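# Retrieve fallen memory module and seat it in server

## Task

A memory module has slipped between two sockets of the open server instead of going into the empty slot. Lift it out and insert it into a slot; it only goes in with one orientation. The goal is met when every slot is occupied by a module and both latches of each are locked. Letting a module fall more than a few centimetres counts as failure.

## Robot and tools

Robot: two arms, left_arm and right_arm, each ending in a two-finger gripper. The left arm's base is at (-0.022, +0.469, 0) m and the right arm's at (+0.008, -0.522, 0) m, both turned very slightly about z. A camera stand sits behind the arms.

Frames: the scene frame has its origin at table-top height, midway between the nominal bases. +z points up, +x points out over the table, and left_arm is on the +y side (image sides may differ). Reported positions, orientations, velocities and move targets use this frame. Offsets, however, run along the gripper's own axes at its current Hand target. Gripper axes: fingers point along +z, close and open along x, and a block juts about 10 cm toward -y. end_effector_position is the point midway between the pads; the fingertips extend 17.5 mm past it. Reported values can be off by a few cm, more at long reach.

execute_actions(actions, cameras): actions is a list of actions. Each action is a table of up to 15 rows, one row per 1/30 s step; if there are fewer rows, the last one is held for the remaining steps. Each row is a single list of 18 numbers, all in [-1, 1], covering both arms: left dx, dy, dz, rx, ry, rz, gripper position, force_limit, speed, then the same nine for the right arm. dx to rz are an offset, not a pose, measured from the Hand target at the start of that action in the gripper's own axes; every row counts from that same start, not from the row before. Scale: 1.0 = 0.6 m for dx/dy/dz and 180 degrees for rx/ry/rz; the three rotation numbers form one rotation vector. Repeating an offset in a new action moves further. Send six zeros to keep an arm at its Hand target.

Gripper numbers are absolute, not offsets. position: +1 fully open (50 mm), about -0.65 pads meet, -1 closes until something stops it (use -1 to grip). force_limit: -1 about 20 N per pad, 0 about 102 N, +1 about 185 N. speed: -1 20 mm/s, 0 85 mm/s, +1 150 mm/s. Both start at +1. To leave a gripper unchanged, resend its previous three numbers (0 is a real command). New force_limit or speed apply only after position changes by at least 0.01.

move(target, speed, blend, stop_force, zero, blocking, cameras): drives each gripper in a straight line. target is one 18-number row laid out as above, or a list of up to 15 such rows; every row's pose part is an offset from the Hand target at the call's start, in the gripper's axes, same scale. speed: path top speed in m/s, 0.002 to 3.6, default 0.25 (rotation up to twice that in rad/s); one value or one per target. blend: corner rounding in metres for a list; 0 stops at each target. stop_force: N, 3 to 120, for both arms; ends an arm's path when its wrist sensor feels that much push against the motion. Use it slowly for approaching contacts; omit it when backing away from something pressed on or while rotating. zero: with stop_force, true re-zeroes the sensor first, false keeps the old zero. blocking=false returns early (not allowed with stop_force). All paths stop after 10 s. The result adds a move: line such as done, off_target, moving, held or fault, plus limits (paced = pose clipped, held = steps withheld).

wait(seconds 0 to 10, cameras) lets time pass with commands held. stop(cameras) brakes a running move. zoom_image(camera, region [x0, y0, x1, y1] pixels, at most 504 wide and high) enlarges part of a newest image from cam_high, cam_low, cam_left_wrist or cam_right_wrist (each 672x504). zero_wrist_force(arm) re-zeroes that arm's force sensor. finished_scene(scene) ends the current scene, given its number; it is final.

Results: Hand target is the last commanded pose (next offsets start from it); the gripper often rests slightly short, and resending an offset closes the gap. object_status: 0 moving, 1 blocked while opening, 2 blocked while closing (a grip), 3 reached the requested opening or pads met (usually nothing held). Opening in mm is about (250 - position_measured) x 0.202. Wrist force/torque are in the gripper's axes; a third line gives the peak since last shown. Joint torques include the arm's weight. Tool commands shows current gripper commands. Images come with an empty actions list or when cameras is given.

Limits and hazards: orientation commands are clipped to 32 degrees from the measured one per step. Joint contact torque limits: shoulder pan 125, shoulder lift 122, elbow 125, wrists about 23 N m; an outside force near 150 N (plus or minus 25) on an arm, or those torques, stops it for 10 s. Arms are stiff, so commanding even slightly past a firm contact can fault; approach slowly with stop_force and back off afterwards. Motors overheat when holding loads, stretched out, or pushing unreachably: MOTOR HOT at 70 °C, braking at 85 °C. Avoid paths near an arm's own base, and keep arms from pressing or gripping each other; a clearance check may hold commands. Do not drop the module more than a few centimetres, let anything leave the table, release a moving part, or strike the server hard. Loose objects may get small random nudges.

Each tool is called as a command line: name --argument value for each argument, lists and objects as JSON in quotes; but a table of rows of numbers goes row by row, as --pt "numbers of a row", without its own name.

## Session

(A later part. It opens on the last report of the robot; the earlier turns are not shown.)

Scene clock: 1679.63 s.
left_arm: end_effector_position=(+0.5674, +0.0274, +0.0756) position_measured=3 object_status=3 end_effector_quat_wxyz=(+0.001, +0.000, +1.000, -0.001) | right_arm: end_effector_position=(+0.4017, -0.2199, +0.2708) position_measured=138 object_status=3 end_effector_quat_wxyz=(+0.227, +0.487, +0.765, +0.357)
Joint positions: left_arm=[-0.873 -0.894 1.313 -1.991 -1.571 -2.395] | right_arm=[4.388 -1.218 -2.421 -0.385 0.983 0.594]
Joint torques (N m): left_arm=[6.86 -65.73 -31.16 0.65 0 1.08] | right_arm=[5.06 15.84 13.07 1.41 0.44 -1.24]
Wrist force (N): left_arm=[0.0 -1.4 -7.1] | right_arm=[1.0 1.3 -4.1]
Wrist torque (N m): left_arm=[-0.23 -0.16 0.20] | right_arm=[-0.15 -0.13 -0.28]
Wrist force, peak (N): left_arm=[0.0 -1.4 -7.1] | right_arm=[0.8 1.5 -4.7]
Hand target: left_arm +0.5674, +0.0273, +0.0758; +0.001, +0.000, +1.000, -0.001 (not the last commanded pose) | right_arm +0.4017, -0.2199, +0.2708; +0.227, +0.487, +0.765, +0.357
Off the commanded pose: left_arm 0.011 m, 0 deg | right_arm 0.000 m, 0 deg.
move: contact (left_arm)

move --pt "0 0 -0.018 0 0 0 1 -1 0 0 0 0 0 0 0 0.1 -1 1" --pt "-0.0633 0 -0.018 0 0 0 -0.9 -0.7 0 0 0 0 0 0 0 0.1 -1 1" --speed 0.06

move --target '[0,0,0,0,0,0, -1, -0.7, 0, 0,0,0,0,0,0,0.1,-1,1]' --speed 0.06 --cameras '["cam_left_wrist"]'

zoom_image --camera "cam_left_wrist" --region '[310, 190, 430, 310]'

Scene clock: 1694.83 s.
left_arm: end_effector_position=(+0.6054, +0.0273, +0.0866) position_measured=251 object_status=3 end_effector_quat_wxyz=(+0.001, +0.000, +1.000, -0.001) | right_arm: end_effector_position=(+0.4017, -0.2199, +0.2708) position_measured=138 object_status=3 end_effector_quat_wxyz=(+0.227, +0.487, +0.765, +0.357)
Joint positions: left_arm=[-0.836 -0.832 1.174 -1.914 -1.571 -2.358] | right_arm=[4.388 -1.218 -2.421 -0.385 0.983 0.594]
Joint torques (N m): left_arm=[-4.5 -79.74 -18.64 -6.29 -1.32 -1.21] | right_arm=[4.6 15.65 13.57 1.24 0.34 -1.16]
Wrist force (N): left_arm=[-0.5 -1.6 1.9] | right_arm=[0.8 1.3 -4.4]
Wrist torque (N m): left_arm=[-0.34 0.15 0.04] | right_arm=[-0.15 -0.11 -0.27]
Wrist force, peak (N): left_arm=[0.2 -1.4 -7.0] | right_arm=[1.0 1.5 -4.7]
Hand target: left_arm +0.6054, +0.0273, +0.0866; +0.001, +0.000, +1.000, -0.001 | right_arm +0.4017, -0.2199, +0.2708; +0.227, +0.487, +0.765, +0.357
Off the commanded pose: left_arm 0.000 m, 0 deg | right_arm 0.000 m, 0 deg.
move: done

Scene clock: 1695.33 s.
left_arm: end_effector_position=(+0.6054, +0.0273, +0.0866) position_measured=251 object_status=3 end_effector_quat_wxyz=(+0.001, +0.000, +1.000, -0.001) | right_arm: end_effector_position=(+0.4017, -0.2199, +0.2708) position_measured=138 object_status=3 end_effector_quat_wxyz=(+0.227, +0.487, +0.765, +0.357)
Joint positions: left_arm=[-0.836 -0.832 1.174 -1.914 -1.571 -2.358] | right_arm=[4.388 -1.218 -2.421 -0.385 0.983 0.594]
Joint torques (N m): left_arm=[-3.93 -79.42 -18.87 -6.19 -1.24 -1.26] | right_arm=[4.86 15.63 13.05 1.25 0.4 -1.05]
Wrist force (N): left_arm=[0.0 -1.4 1.8] | right_arm=[0.6 1.6 -4.5]
Wrist torque (N m): left_arm=[-0.31 0.08 0.05] | right_arm=[-0.11 -0.07 -0.27]
Wrist force, peak (N): left_arm=[-0.3 -1.9 2.0] | right_arm=[0.6 1.6 -4.5]
Hand target: left_arm +0.6054, +0.0273, +0.0866; +0.001, +0.000, +1.000, -0.001 | right_arm +0.4017, -0.2199, +0.2708; +0.227, +0.487, +0.765, +0.357
Off the commanded pose: left_arm 0.000 m, 0 deg | right_arm 0.000 m, 0 deg.
move: done
camera_calibration:
cam_left_wrist: T_world_to_cam=[[-0.999939, -0.00931719, -0.00588667, 0.615089], [-0.0108296, 0.929793, 0.367924, -0.0359571], [0.00204536, 0.367966, -0.929837, 0.196672], [0, 0, 0, 1]] pos_world=[0.61426, -0.0332049, 0.199723]
Images, in order (width x height): cam_left_wrist 672x504.

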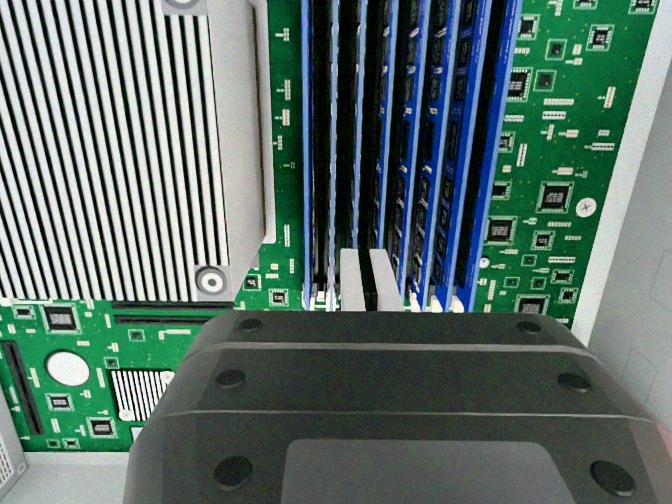

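Scaled by 4.200 from the camera's 672x504 image, which has a finer 960x720 frame.

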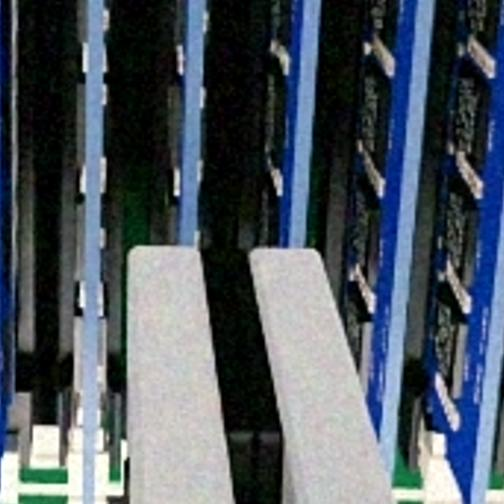

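move --pt "-0.0038 0 0.0115 0 0 0 -1 -0.7 0 0 0 0 0 0 0 0.1 -1 1" --speed 0.03 --cameras '["cam_left_wrist"]'

zoom_image --camera "cam_left_wrist" --region '[310, 190, 430, 310]'

Scene clock: 1716.33 s.
left_arm: end_effector_position=(+0.6077, +0.0273, +0.0795) position_measured=251 object_status=3 end_effector_quat_wxyz=(+0.001, +0.000, +1.000, -0.001) | right_arm: end_effector_position=(+0.4017, -0.2199, +0.2708) position_measured=138 object_status=3 end_effector_quat_wxyz=(+0.227, +0.487, +0.765, +0.357)
Joint positions: left_arm=[-0.834 -0.822 1.174 -1.925 -1.571 -2.356] | right_arm=[4.388 -1.218 -2.421 -0.385 0.983 0.594]
Joint torques (N m): left_arm=[5.64 -60.96 -28.98 -4.16 -1.37 0.95] | right_arm=[4.83 15.79 13.01 1.27 0.46 -1.15]
Wrist force (N): left_arm=[-0.3 -1.4 2.0] | right_arm=[0.7 1.5 -4.4]
Wrist torque (N m): left_arm=[-0.31 0.12 0.05] | right_arm=[-0.12 -0.09 -0.27]
Wrist force, peak (N): left_arm=[-0.4 -1.8 2.4] | right_arm=[0.8 1.7 -4.6]
Hand target: left_arm +0.6077, +0.0273, +0.0797; +0.001, +0.000, +1.000, -0.001 | right_arm +0.4017, -0.2199, +0.2708; +0.227, +0.487, +0.765, +0.357
Off the commanded pose: left_arm 0.000 m, 0 deg | right_arm 0.000 m, 0 deg.
move: done
camera_calibration:
cam_left_wrist: T_world_to_cam=[[-0.99994, -0.00922294, -0.00585175, 0.617344], [-0.0107293, 0.929759, 0.368012, -0.0334369], [0.00204657, 0.368053, -0.929803, 0.190154], [0, 0, 0, 1]] pos_world=[0.61656, -0.0332045, 0.192723]
Images, in order (width x height): cam_left_wrist 672x504.

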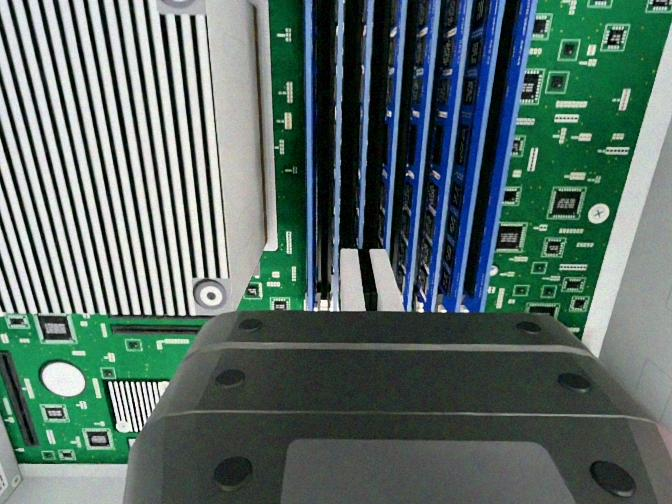

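Scaled by 4.200 from the camera's 672x504 image, which has a finer 960x720 frame.

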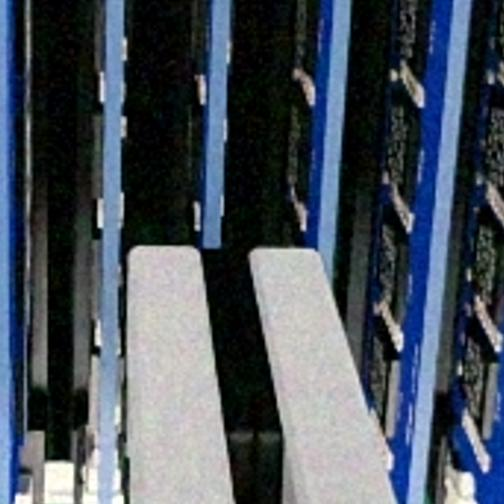

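move --pt "-0.002 0 0 0 0 0 -1 -0.7 0 0 0 0 0 0 0 0.1 -1 1" --speed 0.03

move --target '[0,0,0.013,0,0,0, -1, -0.7, 0, 0,0,0,0,0,0,0.1,-1,1]' --speed 0.008 --stop_force 80 --cameras '["cam_left_wrist","cam_high"]'

zoom_image --camera "cam_left_wrist" --region '[310, 190, 430, 310]'

zoom_image --camera "cam_high" --region '[290, 280, 340, 310]'

Scene clock: 1728.03 s.
left_arm: end_effector_position=(+0.6089, +0.0273, +0.0797) position_measured=251 object_status=3 end_effector_quat_wxyz=(+0.001, +0.000, +1.000, -0.001) | right_arm: end_effector_position=(+0.4017, -0.2199, +0.2708) position_measured=138 object_status=3 end_effector_quat_wxyz=(+0.227, +0.487, +0.765, +0.357)
Joint positions: left_arm=[-0.833 -0.819 1.169 -1.923 -1.571 -2.355] | right_arm=[4.388 -1.218 -2.421 -0.385 0.983 0.594]
Joint torques (N m): left_arm=[7.3 -46.3 -31.49 -0.78 -1.38 1.08] | right_arm=[4.79 15.53 13.13 1.31 0.41 -1.17]
Wrist force (N): left_arm=[-0.2 -1.7 1.9] | right_arm=[0.5 1.7 -4.3]
Wrist torque (N m): left_arm=[-0.36 0.10 0.04] | right_arm=[-0.10 -0.05 -0.28]
Wrist force, peak (N): left_arm=[-0.2 -2.1 2.1] | right_arm=[0.8 1.7 -4.8]
Hand target: left_arm +0.6089, +0.0273, +0.0797; +0.001, +0.000, +1.000, -0.001 | right_arm +0.4017, -0.2199, +0.2708; +0.227, +0.487, +0.765, +0.357
Off the commanded pose: left_arm 0.000 m, 0 deg | right_arm 0.000 m, 0 deg.
move: done

Scene clock: 1729.67 s.
left_arm: end_effector_position=(+0.6089, +0.0273, +0.0719) position_measured=251 object_status=3 end_effector_quat_wxyz=(+0.001, +0.000, +1.000, -0.001) | right_arm: end_effector_position=(+0.4017, -0.2199, +0.2708) position_measured=138 object_status=3 end_effector_quat_wxyz=(+0.227, +0.487, +0.765, +0.357)
Joint positions: left_arm=[-0.833 -0.812 1.178 -1.938 -1.571 -2.355] | right_arm=[4.388 -1.218 -2.421 -0.385 0.983 0.594]
Joint torques (N m): left_arm=[2.82 5.94 -5.64 -8.17 2.49 -1.28] | right_arm=[4.21 16.22 13.33 1.25 0.42 -1.15]
Wrist force (N): left_arm=[29.1 24.4 -75.1] | right_arm=[1.0 1.7 -4.3]
Wrist torque (N m): left_arm=[0.05 0.24 0.15] | right_arm=[-0.09 -0.12 -0.27]
Wrist force, peak (N): left_arm=[28.5 24.9 -75.6] | right_arm=[0.9 1.5 -4.6]
Hand target: left_arm +0.6089, +0.0273, +0.0719; +0.001, +0.000, +1.000, -0.001 | right_arm +0.4017, -0.2199, +0.2708; +0.227, +0.487, +0.765, +0.357
Off the commanded pose: left_arm 0.000 m, 0 deg | right_arm 0.000 m, 0 deg.
move: done
camera_calibration:
cam_left_wrist: T_world_to_cam=[[-0.99994, -0.0092234, -0.00585192, 0.618499], [-0.0107298, 0.929759, 0.368012, -0.03059], [0.00204656, 0.368053, -0.929803, 0.182992], [0, 0, 0, 1]] pos_world=[0.61776, -0.0332045, 0.185023]
Images, in order (width x height): cam_high 672x504, cam_left_wrist 672x504.

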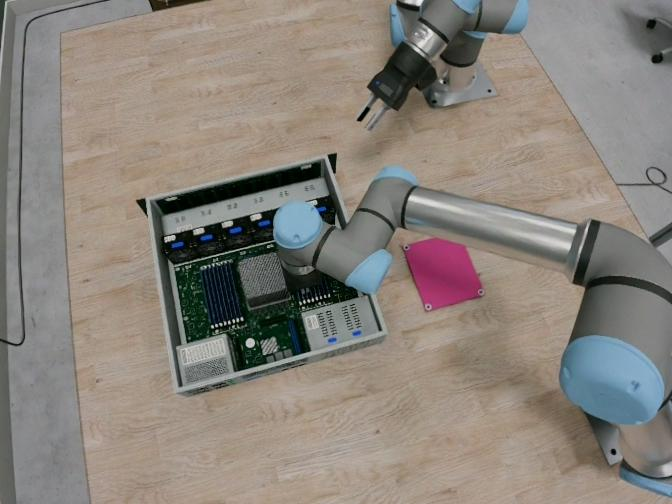

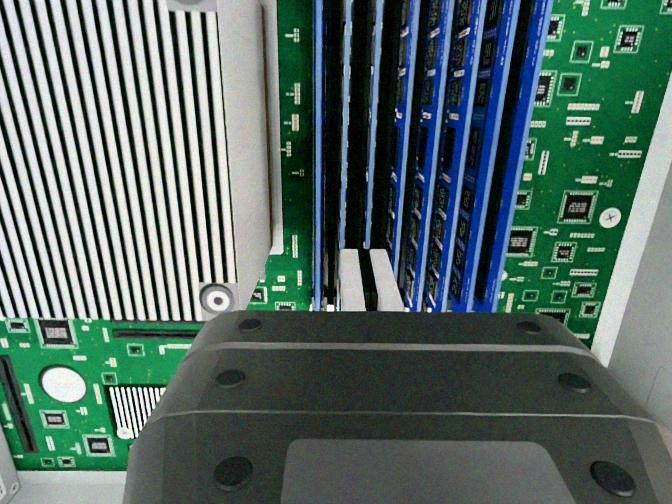

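Scaled by 4.200 from the camera's 672x504 image, which has a finer 960x720 frame.

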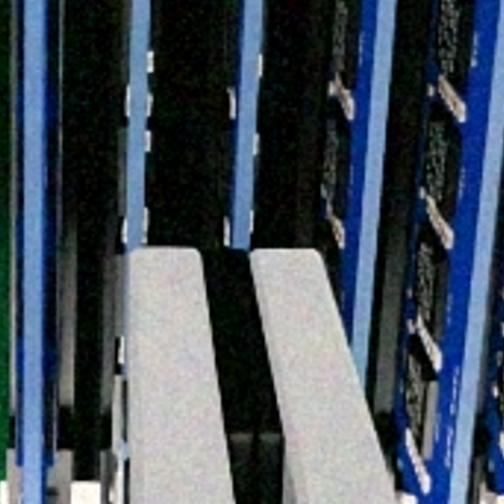

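Scaled by 10.080 from the camera's 672x504 image, which has a finer 960x720 frame.

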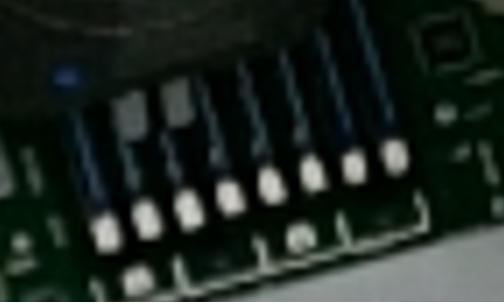

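move --pt "0.0028 0.0023 0 0 0 0 -1 -0.7 0 0 0 0 0 0 0 0.1 -1 1" --speed 0.01 --cameras '["cam_left_wrist"]'

zoom_image --camera "cam_left_wrist" --region '[310, 190, 430, 310]'

Scene clock: 1741.23 s.
left_arm: end_effector_position=(+0.6072, +0.0287, +0.0719) position_measured=251 object_status=3 end_effector_quat_wxyz=(+0.001, +0.000, +1.000, -0.001) | right_arm: end_effector_position=(+0.4017, -0.2199, +0.2708) position_measured=138 object_status=3 end_effector_quat_wxyz=(+0.227, +0.487, +0.765, +0.357)
Joint positions: left_arm=[-0.833 -0.818 1.188 -1.943 -1.571 -2.355] | right_arm=[4.388 -1.218 -2.421 -0.385 0.983 0.594]
Joint torques (N m): left_arm=[-3.94 -22.51 -2.45 -1.75 -0.03 -1.22] | right_arm=[4.4 15.96 13.38 1.27 0.36 -1.11]
Wrist force (N): left_arm=[7.4 3.6 -52.5] | right_arm=[1.0 1.4 -4.4]
Wrist torque (N m): left_arm=[-0.53 0.02 0.08] | right_arm=[-0.13 -0.14 -0.27]
Wrist force, peak (N): left_arm=[29.1 24.5 -75.2] | right_arm=[0.6 1.9 -4.5]
Hand target: left_arm +0.6072, +0.0287, +0.0719; +0.001, +0.000, +1.000, -0.001 | right_arm +0.4017, -0.2199, +0.2708; +0.227, +0.487, +0.765, +0.357
Off the commanded pose: left_arm 0.000 m, 0 deg | right_arm 0.000 m, 0 deg.
move: done
camera_calibration:
cam_left_wrist: T_world_to_cam=[[-0.999939, -0.00931637, -0.00588736, 0.616814], [-0.0108292, 0.929758, 0.368011, -0.0317555], [0.00204529, 0.368053, -0.929803, 0.182518], [0, 0, 0, 1]] pos_world=[0.61606, -0.0319046, 0.185023]
Images, in order (width x height): cam_left_wrist 672x504.

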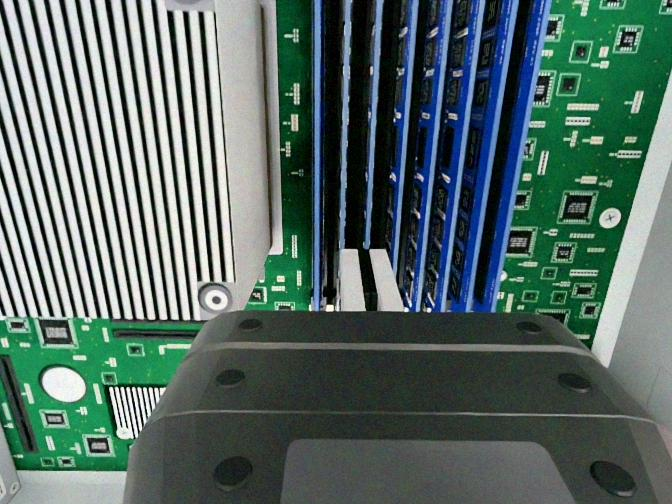

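Scaled by 4.200 from the camera's 672x504 image, which has a finer 960x720 frame.

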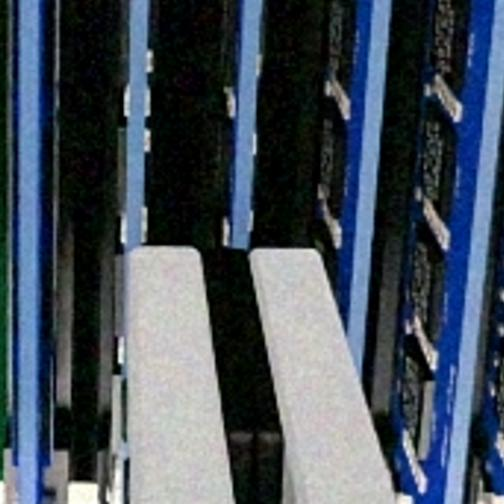

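move --pt "0 0 -0.02 0 0 0 -1 -0.7 0 0 0 0 0 0 0 0.1 -1 1" --pt "-0.0022 -0.0023 -0.0075 0 0 0 -1 -0.7 0 0 0 0 0 0 0 0.1 -1 1" --speed 0.03

move --target '[0.0033,0.0025,0.009,0,0,0, -1, -0.7, 0, 0,0,0,0,0,0,0.1,-1,1]' --speed 0.006 --stop_force 90 --cameras '["cam_left_wrist"]'

zoom_image --camera "cam_left_wrist" --region '[310, 190, 430, 310]'

Scene clock: 1752.60 s.
left_arm: end_effector_position=(+0.6086, +0.0273, +0.0762) position_measured=251 object_status=3 end_effector_quat_wxyz=(+0.001, +0.000, +1.000, -0.001) | right_arm: end_effector_position=(+0.4017, -0.2199, +0.2708) position_measured=138 object_status=3 end_effector_quat_wxyz=(+0.227, +0.487, +0.765, +0.357)
Joint positions: left_arm=[-0.833 -0.817 1.174 -1.93 -1.571 -2.355] | right_arm=[4.388 -1.218 -2.421 -0.385 0.983 0.594]
Joint torques (N m): left_arm=[-3.81 -74.03 -14.38 -0.66 0.88 -1.16] | right_arm=[4.59 15.49 12.99 1.31 0.42 -1.12]
Wrist force (N): left_arm=[1.0 -0.7 -1.4] | right_arm=[1.1 1.6 -4.2]
Wrist torque (N m): left_arm=[-0.32 0.00 0.05] | right_arm=[-0.10 -0.14 -0.27]
Wrist force, peak (N): left_arm=[7.5 3.7 -53.0] | right_arm=[0.7 2.0 -4.6]
Hand target: left_arm +0.6085, +0.0273, +0.0764; +0.001, +0.000, +1.000, -0.001 | right_arm +0.4017, -0.2199, +0.2708; +0.227, +0.487, +0.765, +0.357
Off the commanded pose: left_arm 0.000 m, 0 deg | right_arm 0.000 m, 0 deg.
move: done

Scene clock: 1754.20 s.
left_arm: end_effector_position=(+0.6066, +0.0288, +0.0711) position_measured=251 object_status=3 end_effector_quat_wxyz=(+0.001, +0.000, +1.000, -0.001) | right_arm: end_effector_position=(+0.4017, -0.2199, +0.2708) position_measured=138 object_status=3 end_effector_quat_wxyz=(+0.227, +0.487, +0.765, +0.357)
Joint positions: left_arm=[-0.833 -0.818 1.191 -1.945 -1.571 -2.356] | right_arm=[4.388 -1.218 -2.421 -0.385 0.983 0.594]
Joint torques (N m): left_arm=[-2.79 -1.95 -4.69 2.15 0.86 -1.09] | right_arm=[4.24 15.75 13.64 1.26 0.36 -1.16]
Wrist force (N): left_arm=[11.5 7.0 -62.2] | right_arm=[0.5 1.2 -4.1]
Wrist torque (N m): left_arm=[-0.10 0.16 0.05] | right_arm=[-0.17 -0.06 -0.27]
Wrist force, peak (N): left_arm=[11.5 7.2 -62.7] | right_arm=[0.7 1.7 -4.7]
Hand target: left_arm +0.6066, +0.0288, +0.0710; +0.001, +0.000, +1.000, -0.001 | right_arm +0.4017, -0.2199, +0.2708; +0.227, +0.487, +0.765, +0.357
Off the commanded pose: left_arm 0.000 m, 0 deg | right_arm 0.000 m, 0 deg.
move: done
camera_calibration:
cam_left_wrist: T_world_to_cam=[[-0.999939, -0.00928179, -0.00597958, 0.616129], [-0.0108308, 0.929806, 0.36789, -0.0315365], [0.00214517, 0.367933, -0.92985, 0.181682], [0, 0, 0, 1]] pos_world=[0.61536, -0.0318051, 0.184223]
Images, in order (width x height): cam_left_wrist 672x504.

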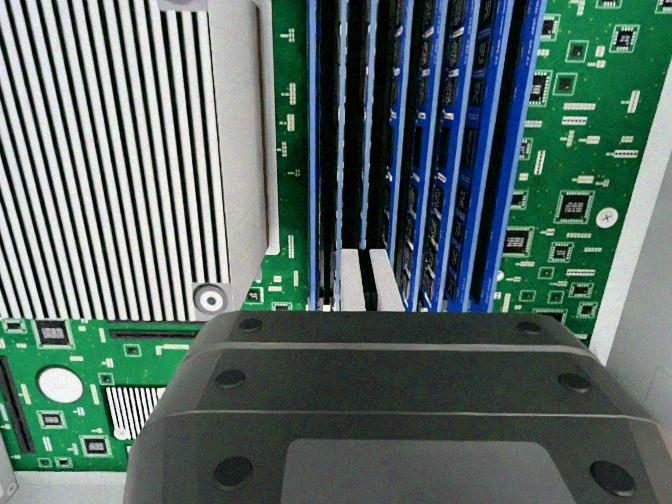

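Scaled by 4.200 from the camera's 672x504 image, which has a finer 960x720 frame.

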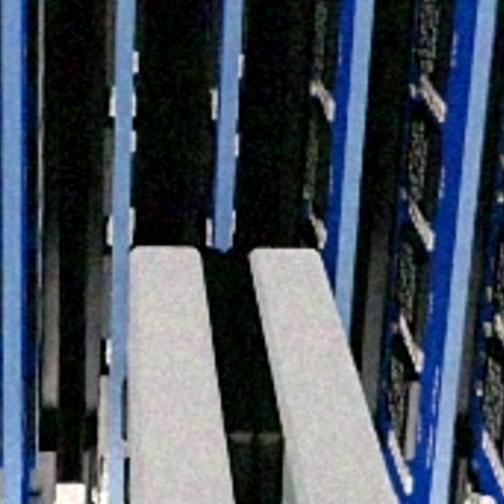

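move --target '[0.0015,0.001,0.005,0,0,0, -1, -0.7, 0, 0,0,0,0,0,0,0.1,-1,1]' --speed 0.006 --stop_force 40 --cameras '["cam_left_wrist","cam_high"]'

zoom_image --camera "cam_left_wrist" --region '[310, 190, 430, 310]'

zoom_image --camera "cam_high" --region '[290, 280, 340, 310]'

Scene clock: 1761.43 s.
left_arm: end_effector_position=(+0.6057, +0.0294, +0.0680) position_measured=251 object_status=3 end_effector_quat_wxyz=(+0.001, +0.000, +1.000, -0.001) | right_arm: end_effector_position=(+0.4017, -0.2199, +0.2708) position_measured=138 object_status=3 end_effector_quat_wxyz=(+0.227, +0.487, +0.765, +0.357)
Joint positions: left_arm=[-0.834 -0.818 1.199 -1.953 -1.571 -2.356] | right_arm=[4.388 -1.218 -2.421 -0.385 0.983 0.594]
Joint torques (N m): left_arm=[-3.56 5.51 -1.64 2.16 1.2 -1.17] | right_arm=[4.27 16.02 13.67 1.24 0.41 -1.17]
Wrist force (N): left_arm=[12.8 11.7 -72.3] | right_arm=[0.9 1.5 -4.2]
Wrist torque (N m): left_arm=[-0.04 0.25 0.05] | right_arm=[-0.12 -0.12 -0.27]
Wrist force, peak (N): left_arm=[13.0 12.0 -72.9] | right_arm=[0.6 1.5 -4.7]
Hand target: left_arm +0.6057, +0.0294, +0.0680; +0.001, +0.000, +1.000, -0.001 | right_arm +0.4017, -0.2199, +0.2708; +0.227, +0.487, +0.765, +0.357
Off the commanded pose: left_arm 0.000 m, 0 deg | right_arm 0.000 m, 0 deg.
move: done
camera_calibration:
cam_left_wrist: T_world_to_cam=[[-0.999939, -0.00931719, -0.00588667, 0.615198], [-0.0108296, 0.929793, 0.367924, -0.0309711], [0.00204536, 0.367966, -0.929837, 0.17864], [0, 0, 0, 1]] pos_world=[0.61446, -0.0312049, 0.181123]
Images, in order (width x height): cam_high 672x504, cam_left_wrist 672x504.

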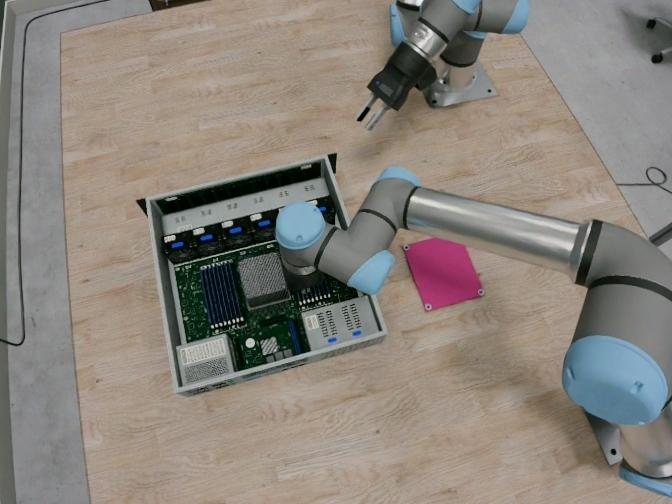

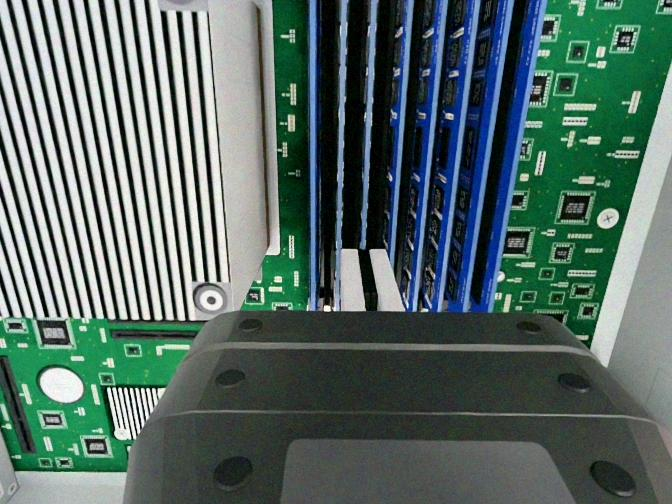

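Scaled by 4.200 from the camera's 672x504 image, which has a finer 960x720 frame.

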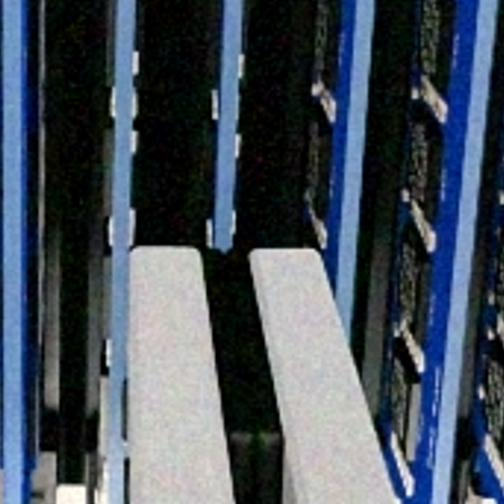

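Scaled by 10.080 from the camera's 672x504 image, which has a finer 960x720 frame.

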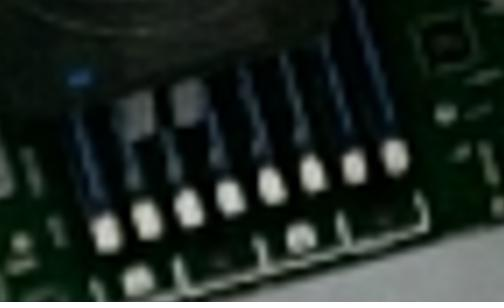

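move --target '[0.0012,0.001,0.004,0,0,0, -1, -0.7, 0, 0,0,0,0,0,0,0.1,-1,1]' --speed 0.006 --stop_force 30 --cameras '["cam_high"]'

zoom_image --camera "cam_high" --region '[290, 280, 340, 310]'

Scene clock: 1773.83 s.
left_arm: end_effector_position=(+0.6050, +0.0300, +0.0656) position_measured=251 object_status=3 end_effector_quat_wxyz=(+0.001, +0.000, +1.000, -0.001) | right_arm: end_effector_position=(+0.4017, -0.2199, +0.2708) position_measured=138 object_status=3 end_effector_quat_wxyz=(+0.227, +0.487, +0.765, +0.357)
Joint positions: left_arm=[-0.834 -0.818 1.205 -1.96 -1.571 -2.356] | right_arm=[4.388 -1.218 -2.421 -0.385 0.983 0.594]
Joint torques (N m): left_arm=[-3.86 6.25 -1.95 2.13 1.57 -1.24] | right_arm=[3.98 15.32 13.41 1.21 0.33 -1.18]
Wrist force (N): left_arm=[13.1 11.5 -72.5] | right_arm=[0.8 1.8 -4.0]
Wrist torque (N m): left_arm=[-0.08 0.18 0.05] | right_arm=[-0.07 -0.11 -0.27]
Wrist force, peak (N): left_arm=[12.9 11.9 -73.0] | right_arm=[0.9 1.7 -4.7]
Hand target: left_arm +0.6050, +0.0300, +0.0656; +0.001, +0.000, +1.000, -0.001 | right_arm +0.4017, -0.2199, +0.2708; +0.227, +0.487, +0.765, +0.357
Off the commanded pose: left_arm 0.000 m, 0 deg | right_arm 0.000 m, 0 deg.
move: done
Images, in order (width x height): cam_high 672x504.

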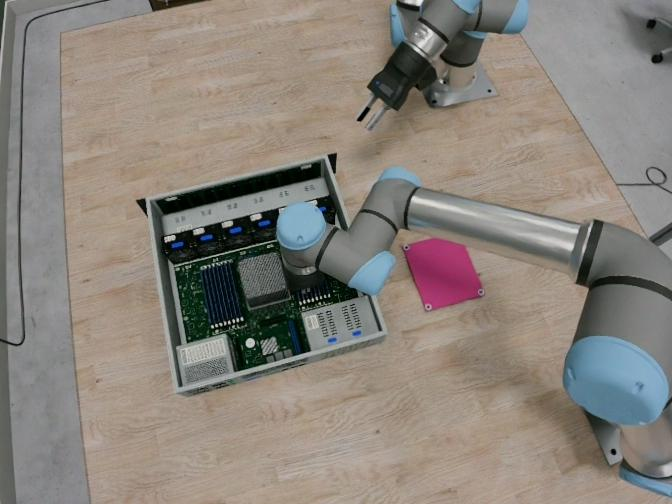

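Scaled by 10.080 from the camera's 672x504 image, which has a finer 960x720 frame.

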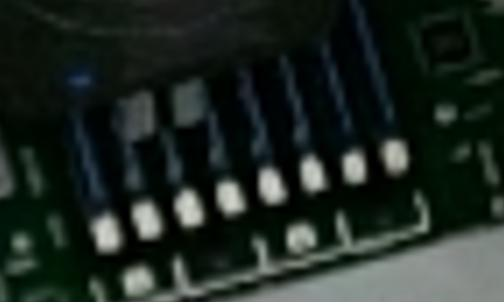

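move --target '[0.001,0.001,0.01,0,0,0, -1, -0.7, 0, 0,0,0,0,0,0,0.1,-1,1]' --speed 0.005 --stop_force 25 --cameras '["cam_high"]'

zoom_image --camera "cam_high" --region '[290, 280, 340, 310]'

Scene clock: 1781.33 s.
left_arm: end_effector_position=(+0.6049, +0.0301, +0.0641) position_measured=251 object_status=3 end_effector_quat_wxyz=(+0.001, +0.000, +1.000, -0.001) | right_arm: end_effector_position=(+0.4017, -0.2199, +0.2708) position_measured=138 object_status=3 end_effector_quat_wxyz=(+0.227, +0.487, +0.765, +0.357)
Joint positions: left_arm=[-0.834 -0.817 1.208 -1.964 -1.571 -2.356] | right_arm=[4.388 -1.218 -2.421 -0.385 0.983 0.594]
Joint torques (N m): left_arm=[-3.92 8.98 4.01 2.04 1.43 -1] | right_arm=[4.35 15.74 13.49 1.26 0.39 -1.13]
Wrist force (N): left_arm=[22.8 19.4 -99.1] | right_arm=[1.0 1.5 -4.3]
Wrist torque (N m): left_arm=[-0.04 0.39 0.07] | right_arm=[-0.12 -0.14 -0.27]
Wrist force, peak (N): left_arm=[22.3 18.7 -102.4] | right_arm=[0.9 1.7 -4.6]
Hand target: left_arm +0.6049, +0.0301, +0.0641; +0.001, +0.000, +1.000, -0.001 (not the last commanded pose) | right_arm +0.4017, -0.2199, +0.2708; +0.227, +0.487, +0.765, +0.357
Off the commanded pose: left_arm 0.005 m, 0 deg | right_arm 0.000 m, 0 deg.
move: contact (left_arm)
Images, in order (width x height): cam_high 672x504.

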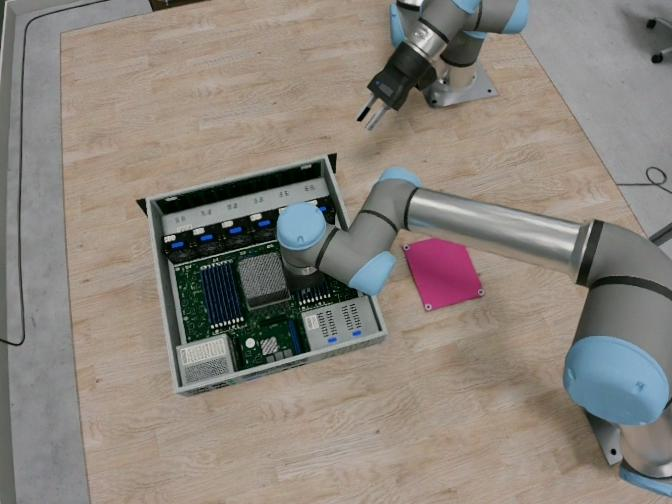

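Scaled by 10.080 from the camera's 672x504 image, which has a finer 960x720 frame.

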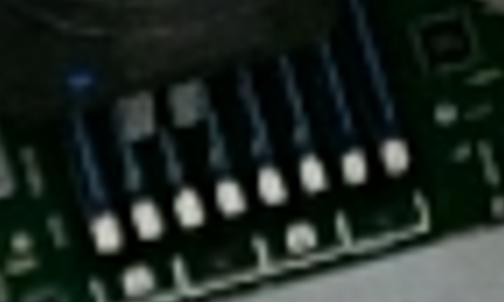

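move --pt "-0.001 -0.001 -0.03 0 0 0 -1 -0.7 0 0 0 0 0 0 0 0.1 -1 1" --pt "0 0.06 -0.1 0 0 0 -1 -0.7 0 0 0 0 0 0 0 0.1 -1 1" --speed 0.06 --cameras '["cam_left_wrist"]'

zoom_image --camera "cam_left_wrist" --region '[300, 130, 400, 230]'

Scene clock: 1790.17 s.
left_arm: end_effector_position=(+0.6047, +0.0664, +0.1242) position_measured=251 object_status=3 end_effector_quat_wxyz=(+0.001, +0.000, +1.000, -0.001) end_effector_velocity=(-0.001, -0.002, -0.004) end_effector_angular_velocity=(+0.002, +0.001, +0.001) | right_arm: end_effector_position=(+0.4017, -0.2199, +0.2708) position_measured=138 object_status=3 end_effector_quat_wxyz=(+0.227, +0.487, +0.765, +0.357)
Joint positions: left_arm=[-0.799 -0.917 1.219 -1.875 -1.571 -2.321] | right_arm=[4.388 -1.218 -2.421 -0.385 0.983 0.594]
Joint velocities: left_arm=[-0.003 0.006 0 -0.004 0.001 -0.004] | right_arm=[within noise]
Joint torques (N m): left_arm=[-4.25 -42.77 -31.25 -6.4 -1.36 -1.3] | right_arm=[3.8 15.99 13.27 1.25 0.45 -1.2]
Wrist force (N): left_arm=[-0.1 -2.9 0.4] | right_arm=[1.0 1.5 -4.3]
Wrist torque (N m): left_arm=[-0.55 0.09 0.03] | right_arm=[-0.12 -0.14 -0.27]
Wrist force, peak (N): left_arm=[22.6 19.4 -99.3] | right_arm=[0.8 1.6 -4.7]
Hand target: left_arm +0.6048, +0.0662, +0.1241; +0.001, +0.000, +1.000, -0.001 | right_arm +0.4017, -0.2199, +0.2708; +0.227, +0.487, +0.765, +0.357
Off the commanded pose: left_arm 0.000 m, 0 deg | right_arm 0.000 m, 0 deg.
move: done
camera_calibration:
cam_left_wrist: T_world_to_cam=[[-0.99994, -0.00918882, -0.00594415, 0.614889], [-0.0107313, 0.929807, 0.367891, -0.0862438], [0.00214643, 0.367933, -0.92985, 0.217282], [0, 0, 0, 1]] pos_world=[0.61346, 0.005895, 0.237423]
Images, in order (width x height): cam_left_wrist 672x504.

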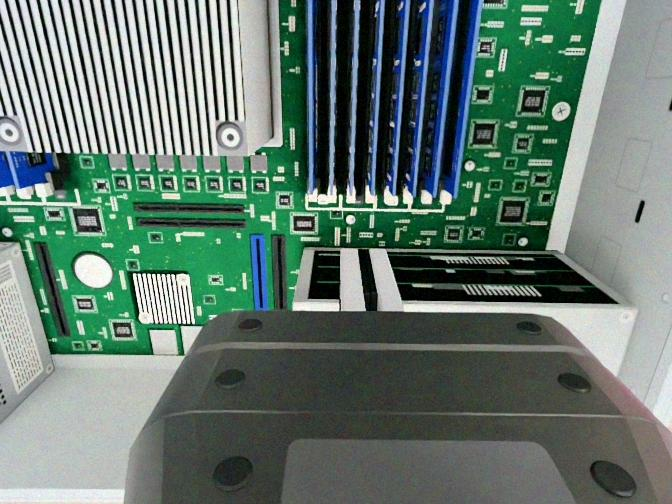

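Scaled by 5.040 from the camera's 672x504 image, which has a finer 960x720 frame.

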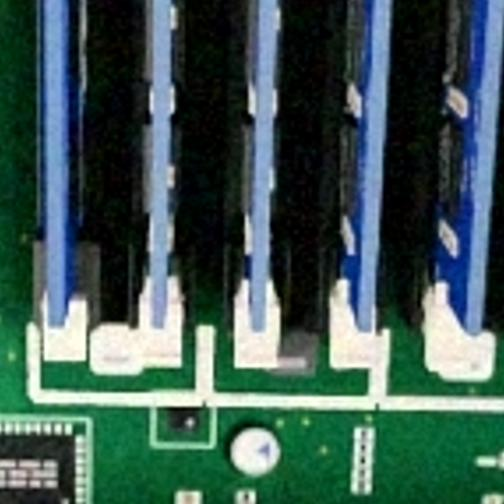

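move --pt "0 -0.1 0 0 0 0 -1 -0.7 0 0 0 0 0 0 0 0.1 -1 1" --pt "-0.0025 -0.2237 0.074 0 0 0 -1 -0.7 0 0 0 0 0 0 0 0.1 -1 1" --speed 0.1 --blend 0.01 --cameras '["cam_left_wrist"]'

zoom_image --camera "cam_left_wrist" --region '[310, 190, 430, 310]'

Scene clock: 1799.27 s.
left_arm: end_effector_position=(+0.6062, -0.0681, +0.0798) position_measured=251 object_status=3 end_effector_quat_wxyz=(+0.001, +0.000, +1.000, -0.001) | right_arm: end_effector_position=(+0.4017, -0.2199, +0.2708) position_measured=138 object_status=3 end_effector_quat_wxyz=(+0.227, +0.487, +0.765, +0.357)
Joint positions: left_arm=[-0.917 -0.669 0.894 -1.797 -1.571 -2.439] | right_arm=[4.388 -1.218 -2.421 -0.385 0.983 0.594]
Joint torques (N m): left_arm=[5.99 -83.62 -19.54 -6.08 0.37 0.94] | right_arm=[3.65 15.65 13.08 1.24 0.38 -1.17]
Wrist force (N): left_arm=[0.2 -2.8 0.1] | right_arm=[0.6 1.5 -4.3]
Wrist torque (N m): left_arm=[-0.52 0.02 0.18] | right_arm=[-0.12 -0.07 -0.27]
Wrist force, peak (N): left_arm=[-3.1 4.6 0.2] | right_arm=[0.8 1.8 -4.6]
Hand target: left_arm +0.6062, -0.0681, +0.0799; +0.001, +0.000, +1.000, -0.001 | right_arm +0.4017, -0.2199, +0.2708; +0.227, +0.487, +0.765, +0.357
Off the commanded pose: left_arm 0.000 m, 0 deg | right_arm 0.000 m, 0 deg.
move: done
camera_calibration:
cam_left_wrist: T_world_to_cam=[[-0.99994, -0.00918732, -0.00594518, 0.614889], [-0.0107305, 0.92976, 0.368011, 0.0551724], [0.00214656, 0.368053, -0.929803, 0.225394], [0, 0, 0, 1]] pos_world=[0.61496, -0.128605, 0.192923]
Images, in order (width x height): cam_left_wrist 672x504.

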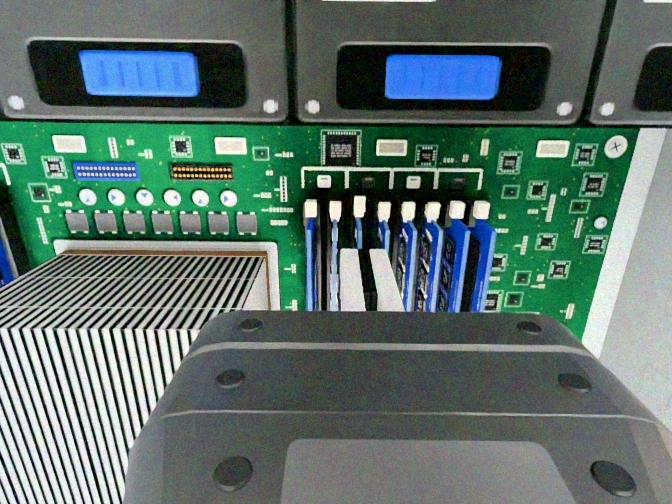

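Scaled by 4.200 from the camera's 672x504 image, which has a finer 960x720 frame.

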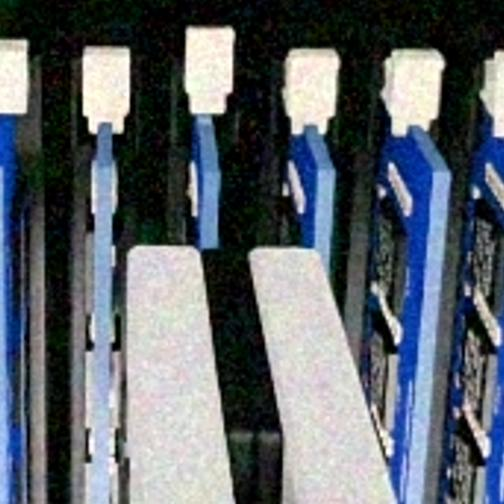

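move --target '[-0.0020,0,0.0055,0,0,0, -1, -0.7, 0, 0,0,0,0,0,0,0.1,-1,1]' --speed 0.02

move --target '[0.0033,0.0025,0.009,0,0,0, -1, -0.7, 0, 0,0,0,0,0,0,0.1,-1,1]' --speed 0.006 --stop_force 90 --cameras '["cam_left_wrist"]'

zoom_image --camera "cam_left_wrist" --region '[310, 190, 430, 310]'

Scene clock: 1808.43 s.
left_arm: end_effector_position=(+0.6075, -0.0681, +0.0767) position_measured=251 object_status=3 end_effector_quat_wxyz=(+0.001, +0.000, +1.000, -0.001) | right_arm: end_effector_position=(+0.4017, -0.2199, +0.2708) position_measured=138 object_status=3 end_effector_quat_wxyz=(+0.227, +0.487, +0.765, +0.357)
Joint positions: left_arm=[-0.916 -0.664 0.893 -1.802 -1.571 -2.438] | right_arm=[4.388 -1.218 -2.421 -0.385 0.983 0.594]
Joint torques (N m): left_arm=[6.53 -45.47 -30.39 -5.18 -1.26 0.95] | right_arm=[3.87 15.72 13.48 1.26 0.3 -1.12]
Wrist force (N): left_arm=[2.8 0.1 -10.7] | right_arm=[0.9 1.7 -4.2]
Wrist torque (N m): left_arm=[-0.37 0.08 0.19] | right_arm=[-0.10 -0.11 -0.27]
Wrist force, peak (N): left_arm=[2.7 -0.3 -10.8] | right_arm=[1.1 1.7 -4.4]
Hand target: left_arm +0.6074, -0.0681, +0.0766; +0.001, +0.000, +1.000, -0.001 | right_arm +0.4017, -0.2199, +0.2708; +0.227, +0.487, +0.765, +0.357
Off the commanded pose: left_arm 0.000 m, 0 deg | right_arm 0.000 m, 0 deg.
move: done

Scene clock: 1810.27 s.
left_arm: end_effector_position=(+0.6055, -0.0666, +0.0713) position_measured=251 object_status=3 end_effector_quat_wxyz=(+0.001, +0.000, +1.000, -0.001) | right_arm: end_effector_position=(+0.4017, -0.2199, +0.2708) position_measured=138 object_status=3 end_effector_quat_wxyz=(+0.227, +0.487, +0.765, +0.357)
Joint positions: left_arm=[-0.917 -0.668 0.914 -1.819 -1.571 -2.439] | right_arm=[4.388 -1.218 -2.421 -0.385 0.983 0.594]
Joint torques (N m): left_arm=[-1.81 -6.49 -6.31 2.2 -0.92 -0.82] | right_arm=[3.96 15.79 13.68 1.23 0.31 -1.18]
Wrist force (N): left_arm=[6.6 7.0 -57.8] | right_arm=[0.6 1.6 -4.1]
Wrist torque (N m): left_arm=[-0.29 0.12 0.17] | right_arm=[-0.10 -0.07 -0.27]
Wrist force, peak (N): left_arm=[6.8 6.9 -57.9] | right_arm=[1.0 2.0 -4.5]
Hand target: left_arm +0.6055, -0.0666, +0.0712; +0.001, +0.000, +1.000, -0.001 | right_arm +0.4017, -0.2199, +0.2708; +0.227, +0.487, +0.765, +0.357
Off the commanded pose: left_arm 0.000 m, 0 deg | right_arm 0.000 m, 0 deg.
move: done
camera_calibration:
cam_left_wrist: T_world_to_cam=[[-0.999937, -0.00930607, -0.00619918, 0.614183], [-0.0109334, 0.929922, 0.367594, 0.0571222], [0.0023439, 0.367639, -0.929966, 0.216796], [0, 0, 0, 1]] pos_world=[0.614261, -0.127106, 0.184423]
Images, in order (width x height): cam_left_wrist 672x504.

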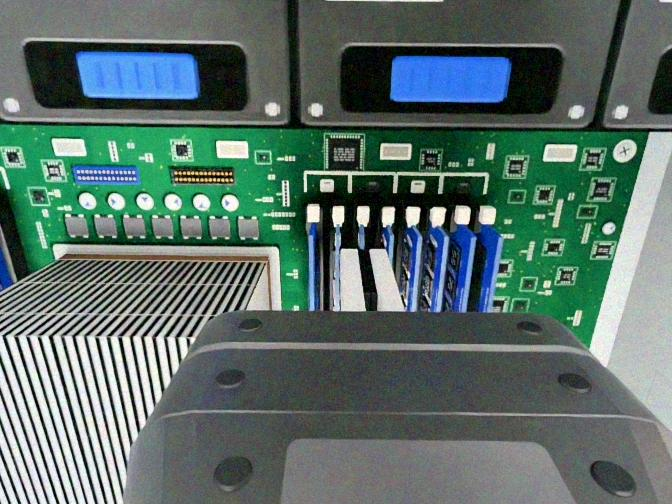

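Scaled by 4.200 from the camera's 672x504 image, which has a finer 960x720 frame.

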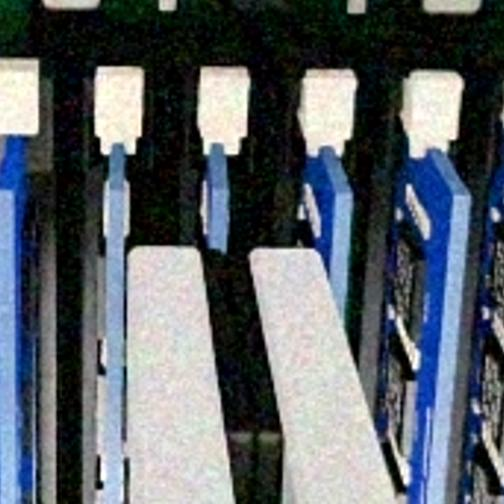

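move --pt "-0.001 -0.001 -0.03 0 0 0 -1 -0.7 0 0 0 0 0 0 0 0.1 -1 1" --pt "0 0 -0.12 0 0 0 -1 -0.7 0 0 0 0 0 0 0 0.1 -1 1" --speed 0.08 --cameras '["cam_left_wrist","cam_high"]'

zoom_image --camera "cam_left_wrist" --region '[280, 150, 460, 310]'

zoom_image --camera "cam_high" --region '[290, 280, 340, 310]'

Scene clock: 1821.60 s.
left_arm: end_effector_position=(+0.6054, -0.0665, +0.1435) position_measured=251 object_status=3 end_effector_quat_wxyz=(+0.001, +0.000, +1.000, -0.001) | right_arm: end_effector_position=(+0.4017, -0.2199, +0.2708) position_measured=138 object_status=3 end_effector_quat_wxyz=(+0.227, +0.487, +0.765, +0.357)
Joint positions: left_arm=[-0.917 -0.706 0.798 -1.665 -1.571 -2.439] | right_arm=[4.388 -1.218 -2.421 -0.385 0.983 0.594]
Joint torques (N m): left_arm=[-4.09 -48.92 -15.58 -6.48 0.49 -1.28] | right_arm=[3.62 15.77 13.5 1.21 0.39 -1.06]
Wrist force (N): left_arm=[-0.1 -2.8 0.0] | right_arm=[0.9 1.6 -4.1]
Wrist torque (N m): left_arm=[-0.52 0.05 0.19] | right_arm=[-0.10 -0.12 -0.27]
Wrist force, peak (N): left_arm=[6.8 6.9 -59.1] | right_arm=[1.0 1.9 -4.5]
Hand target: left_arm +0.6054, -0.0665, +0.1432; +0.001, +0.000, +1.000, -0.001 | right_arm +0.4017, -0.2199, +0.2708; +0.227, +0.487, +0.765, +0.357
Off the commanded pose: left_arm 0.000 m, 0 deg | right_arm 0.000 m, 0 deg.
move: done
camera_calibration:
cam_left_wrist: T_world_to_cam=[[-0.999936, -0.00932939, -0.00642001, 0.614586], [-0.0110358, 0.929991, 0.367417, 0.0305686], [0.00254277, 0.367465, -0.930034, 0.28387], [0, 0, 0, 1]] pos_world=[0.614162, -0.127007, 0.256723]
Images, in order (width x height): cam_high 672x504, cam_left_wrist 672x504.

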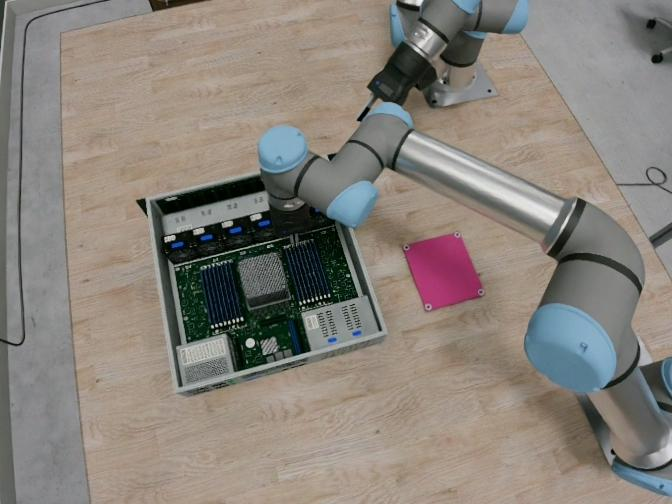

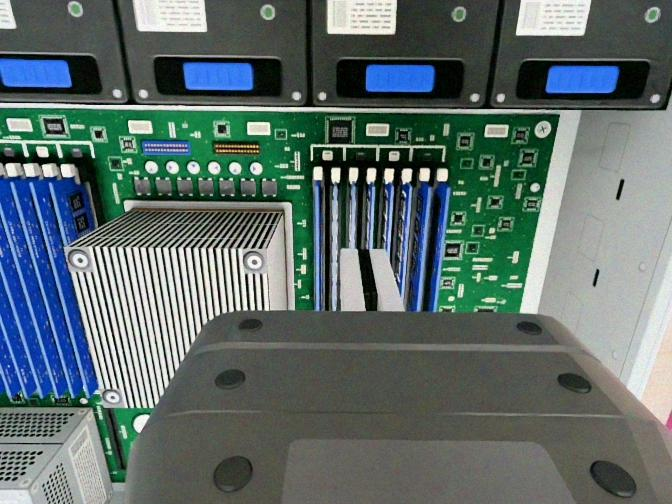

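Scaled by 2.800 from the camera's 672x504 image, which has a finer 960x720 frame.

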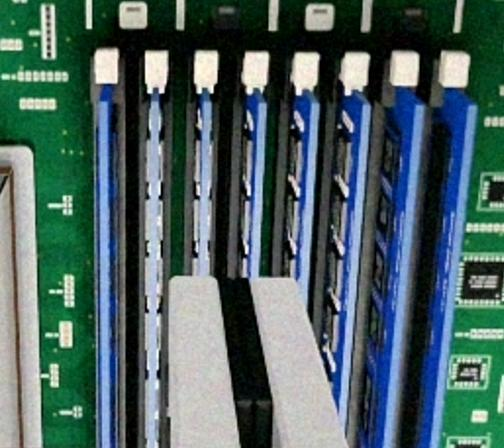

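Scaled by 10.080 from the camera's 672x504 image, which has a finer 960x720 frame.

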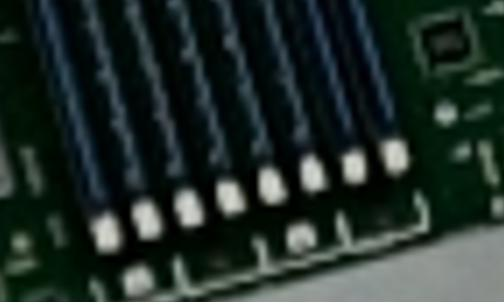

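finished_scene --scene 1

The scene is finished: the task was done.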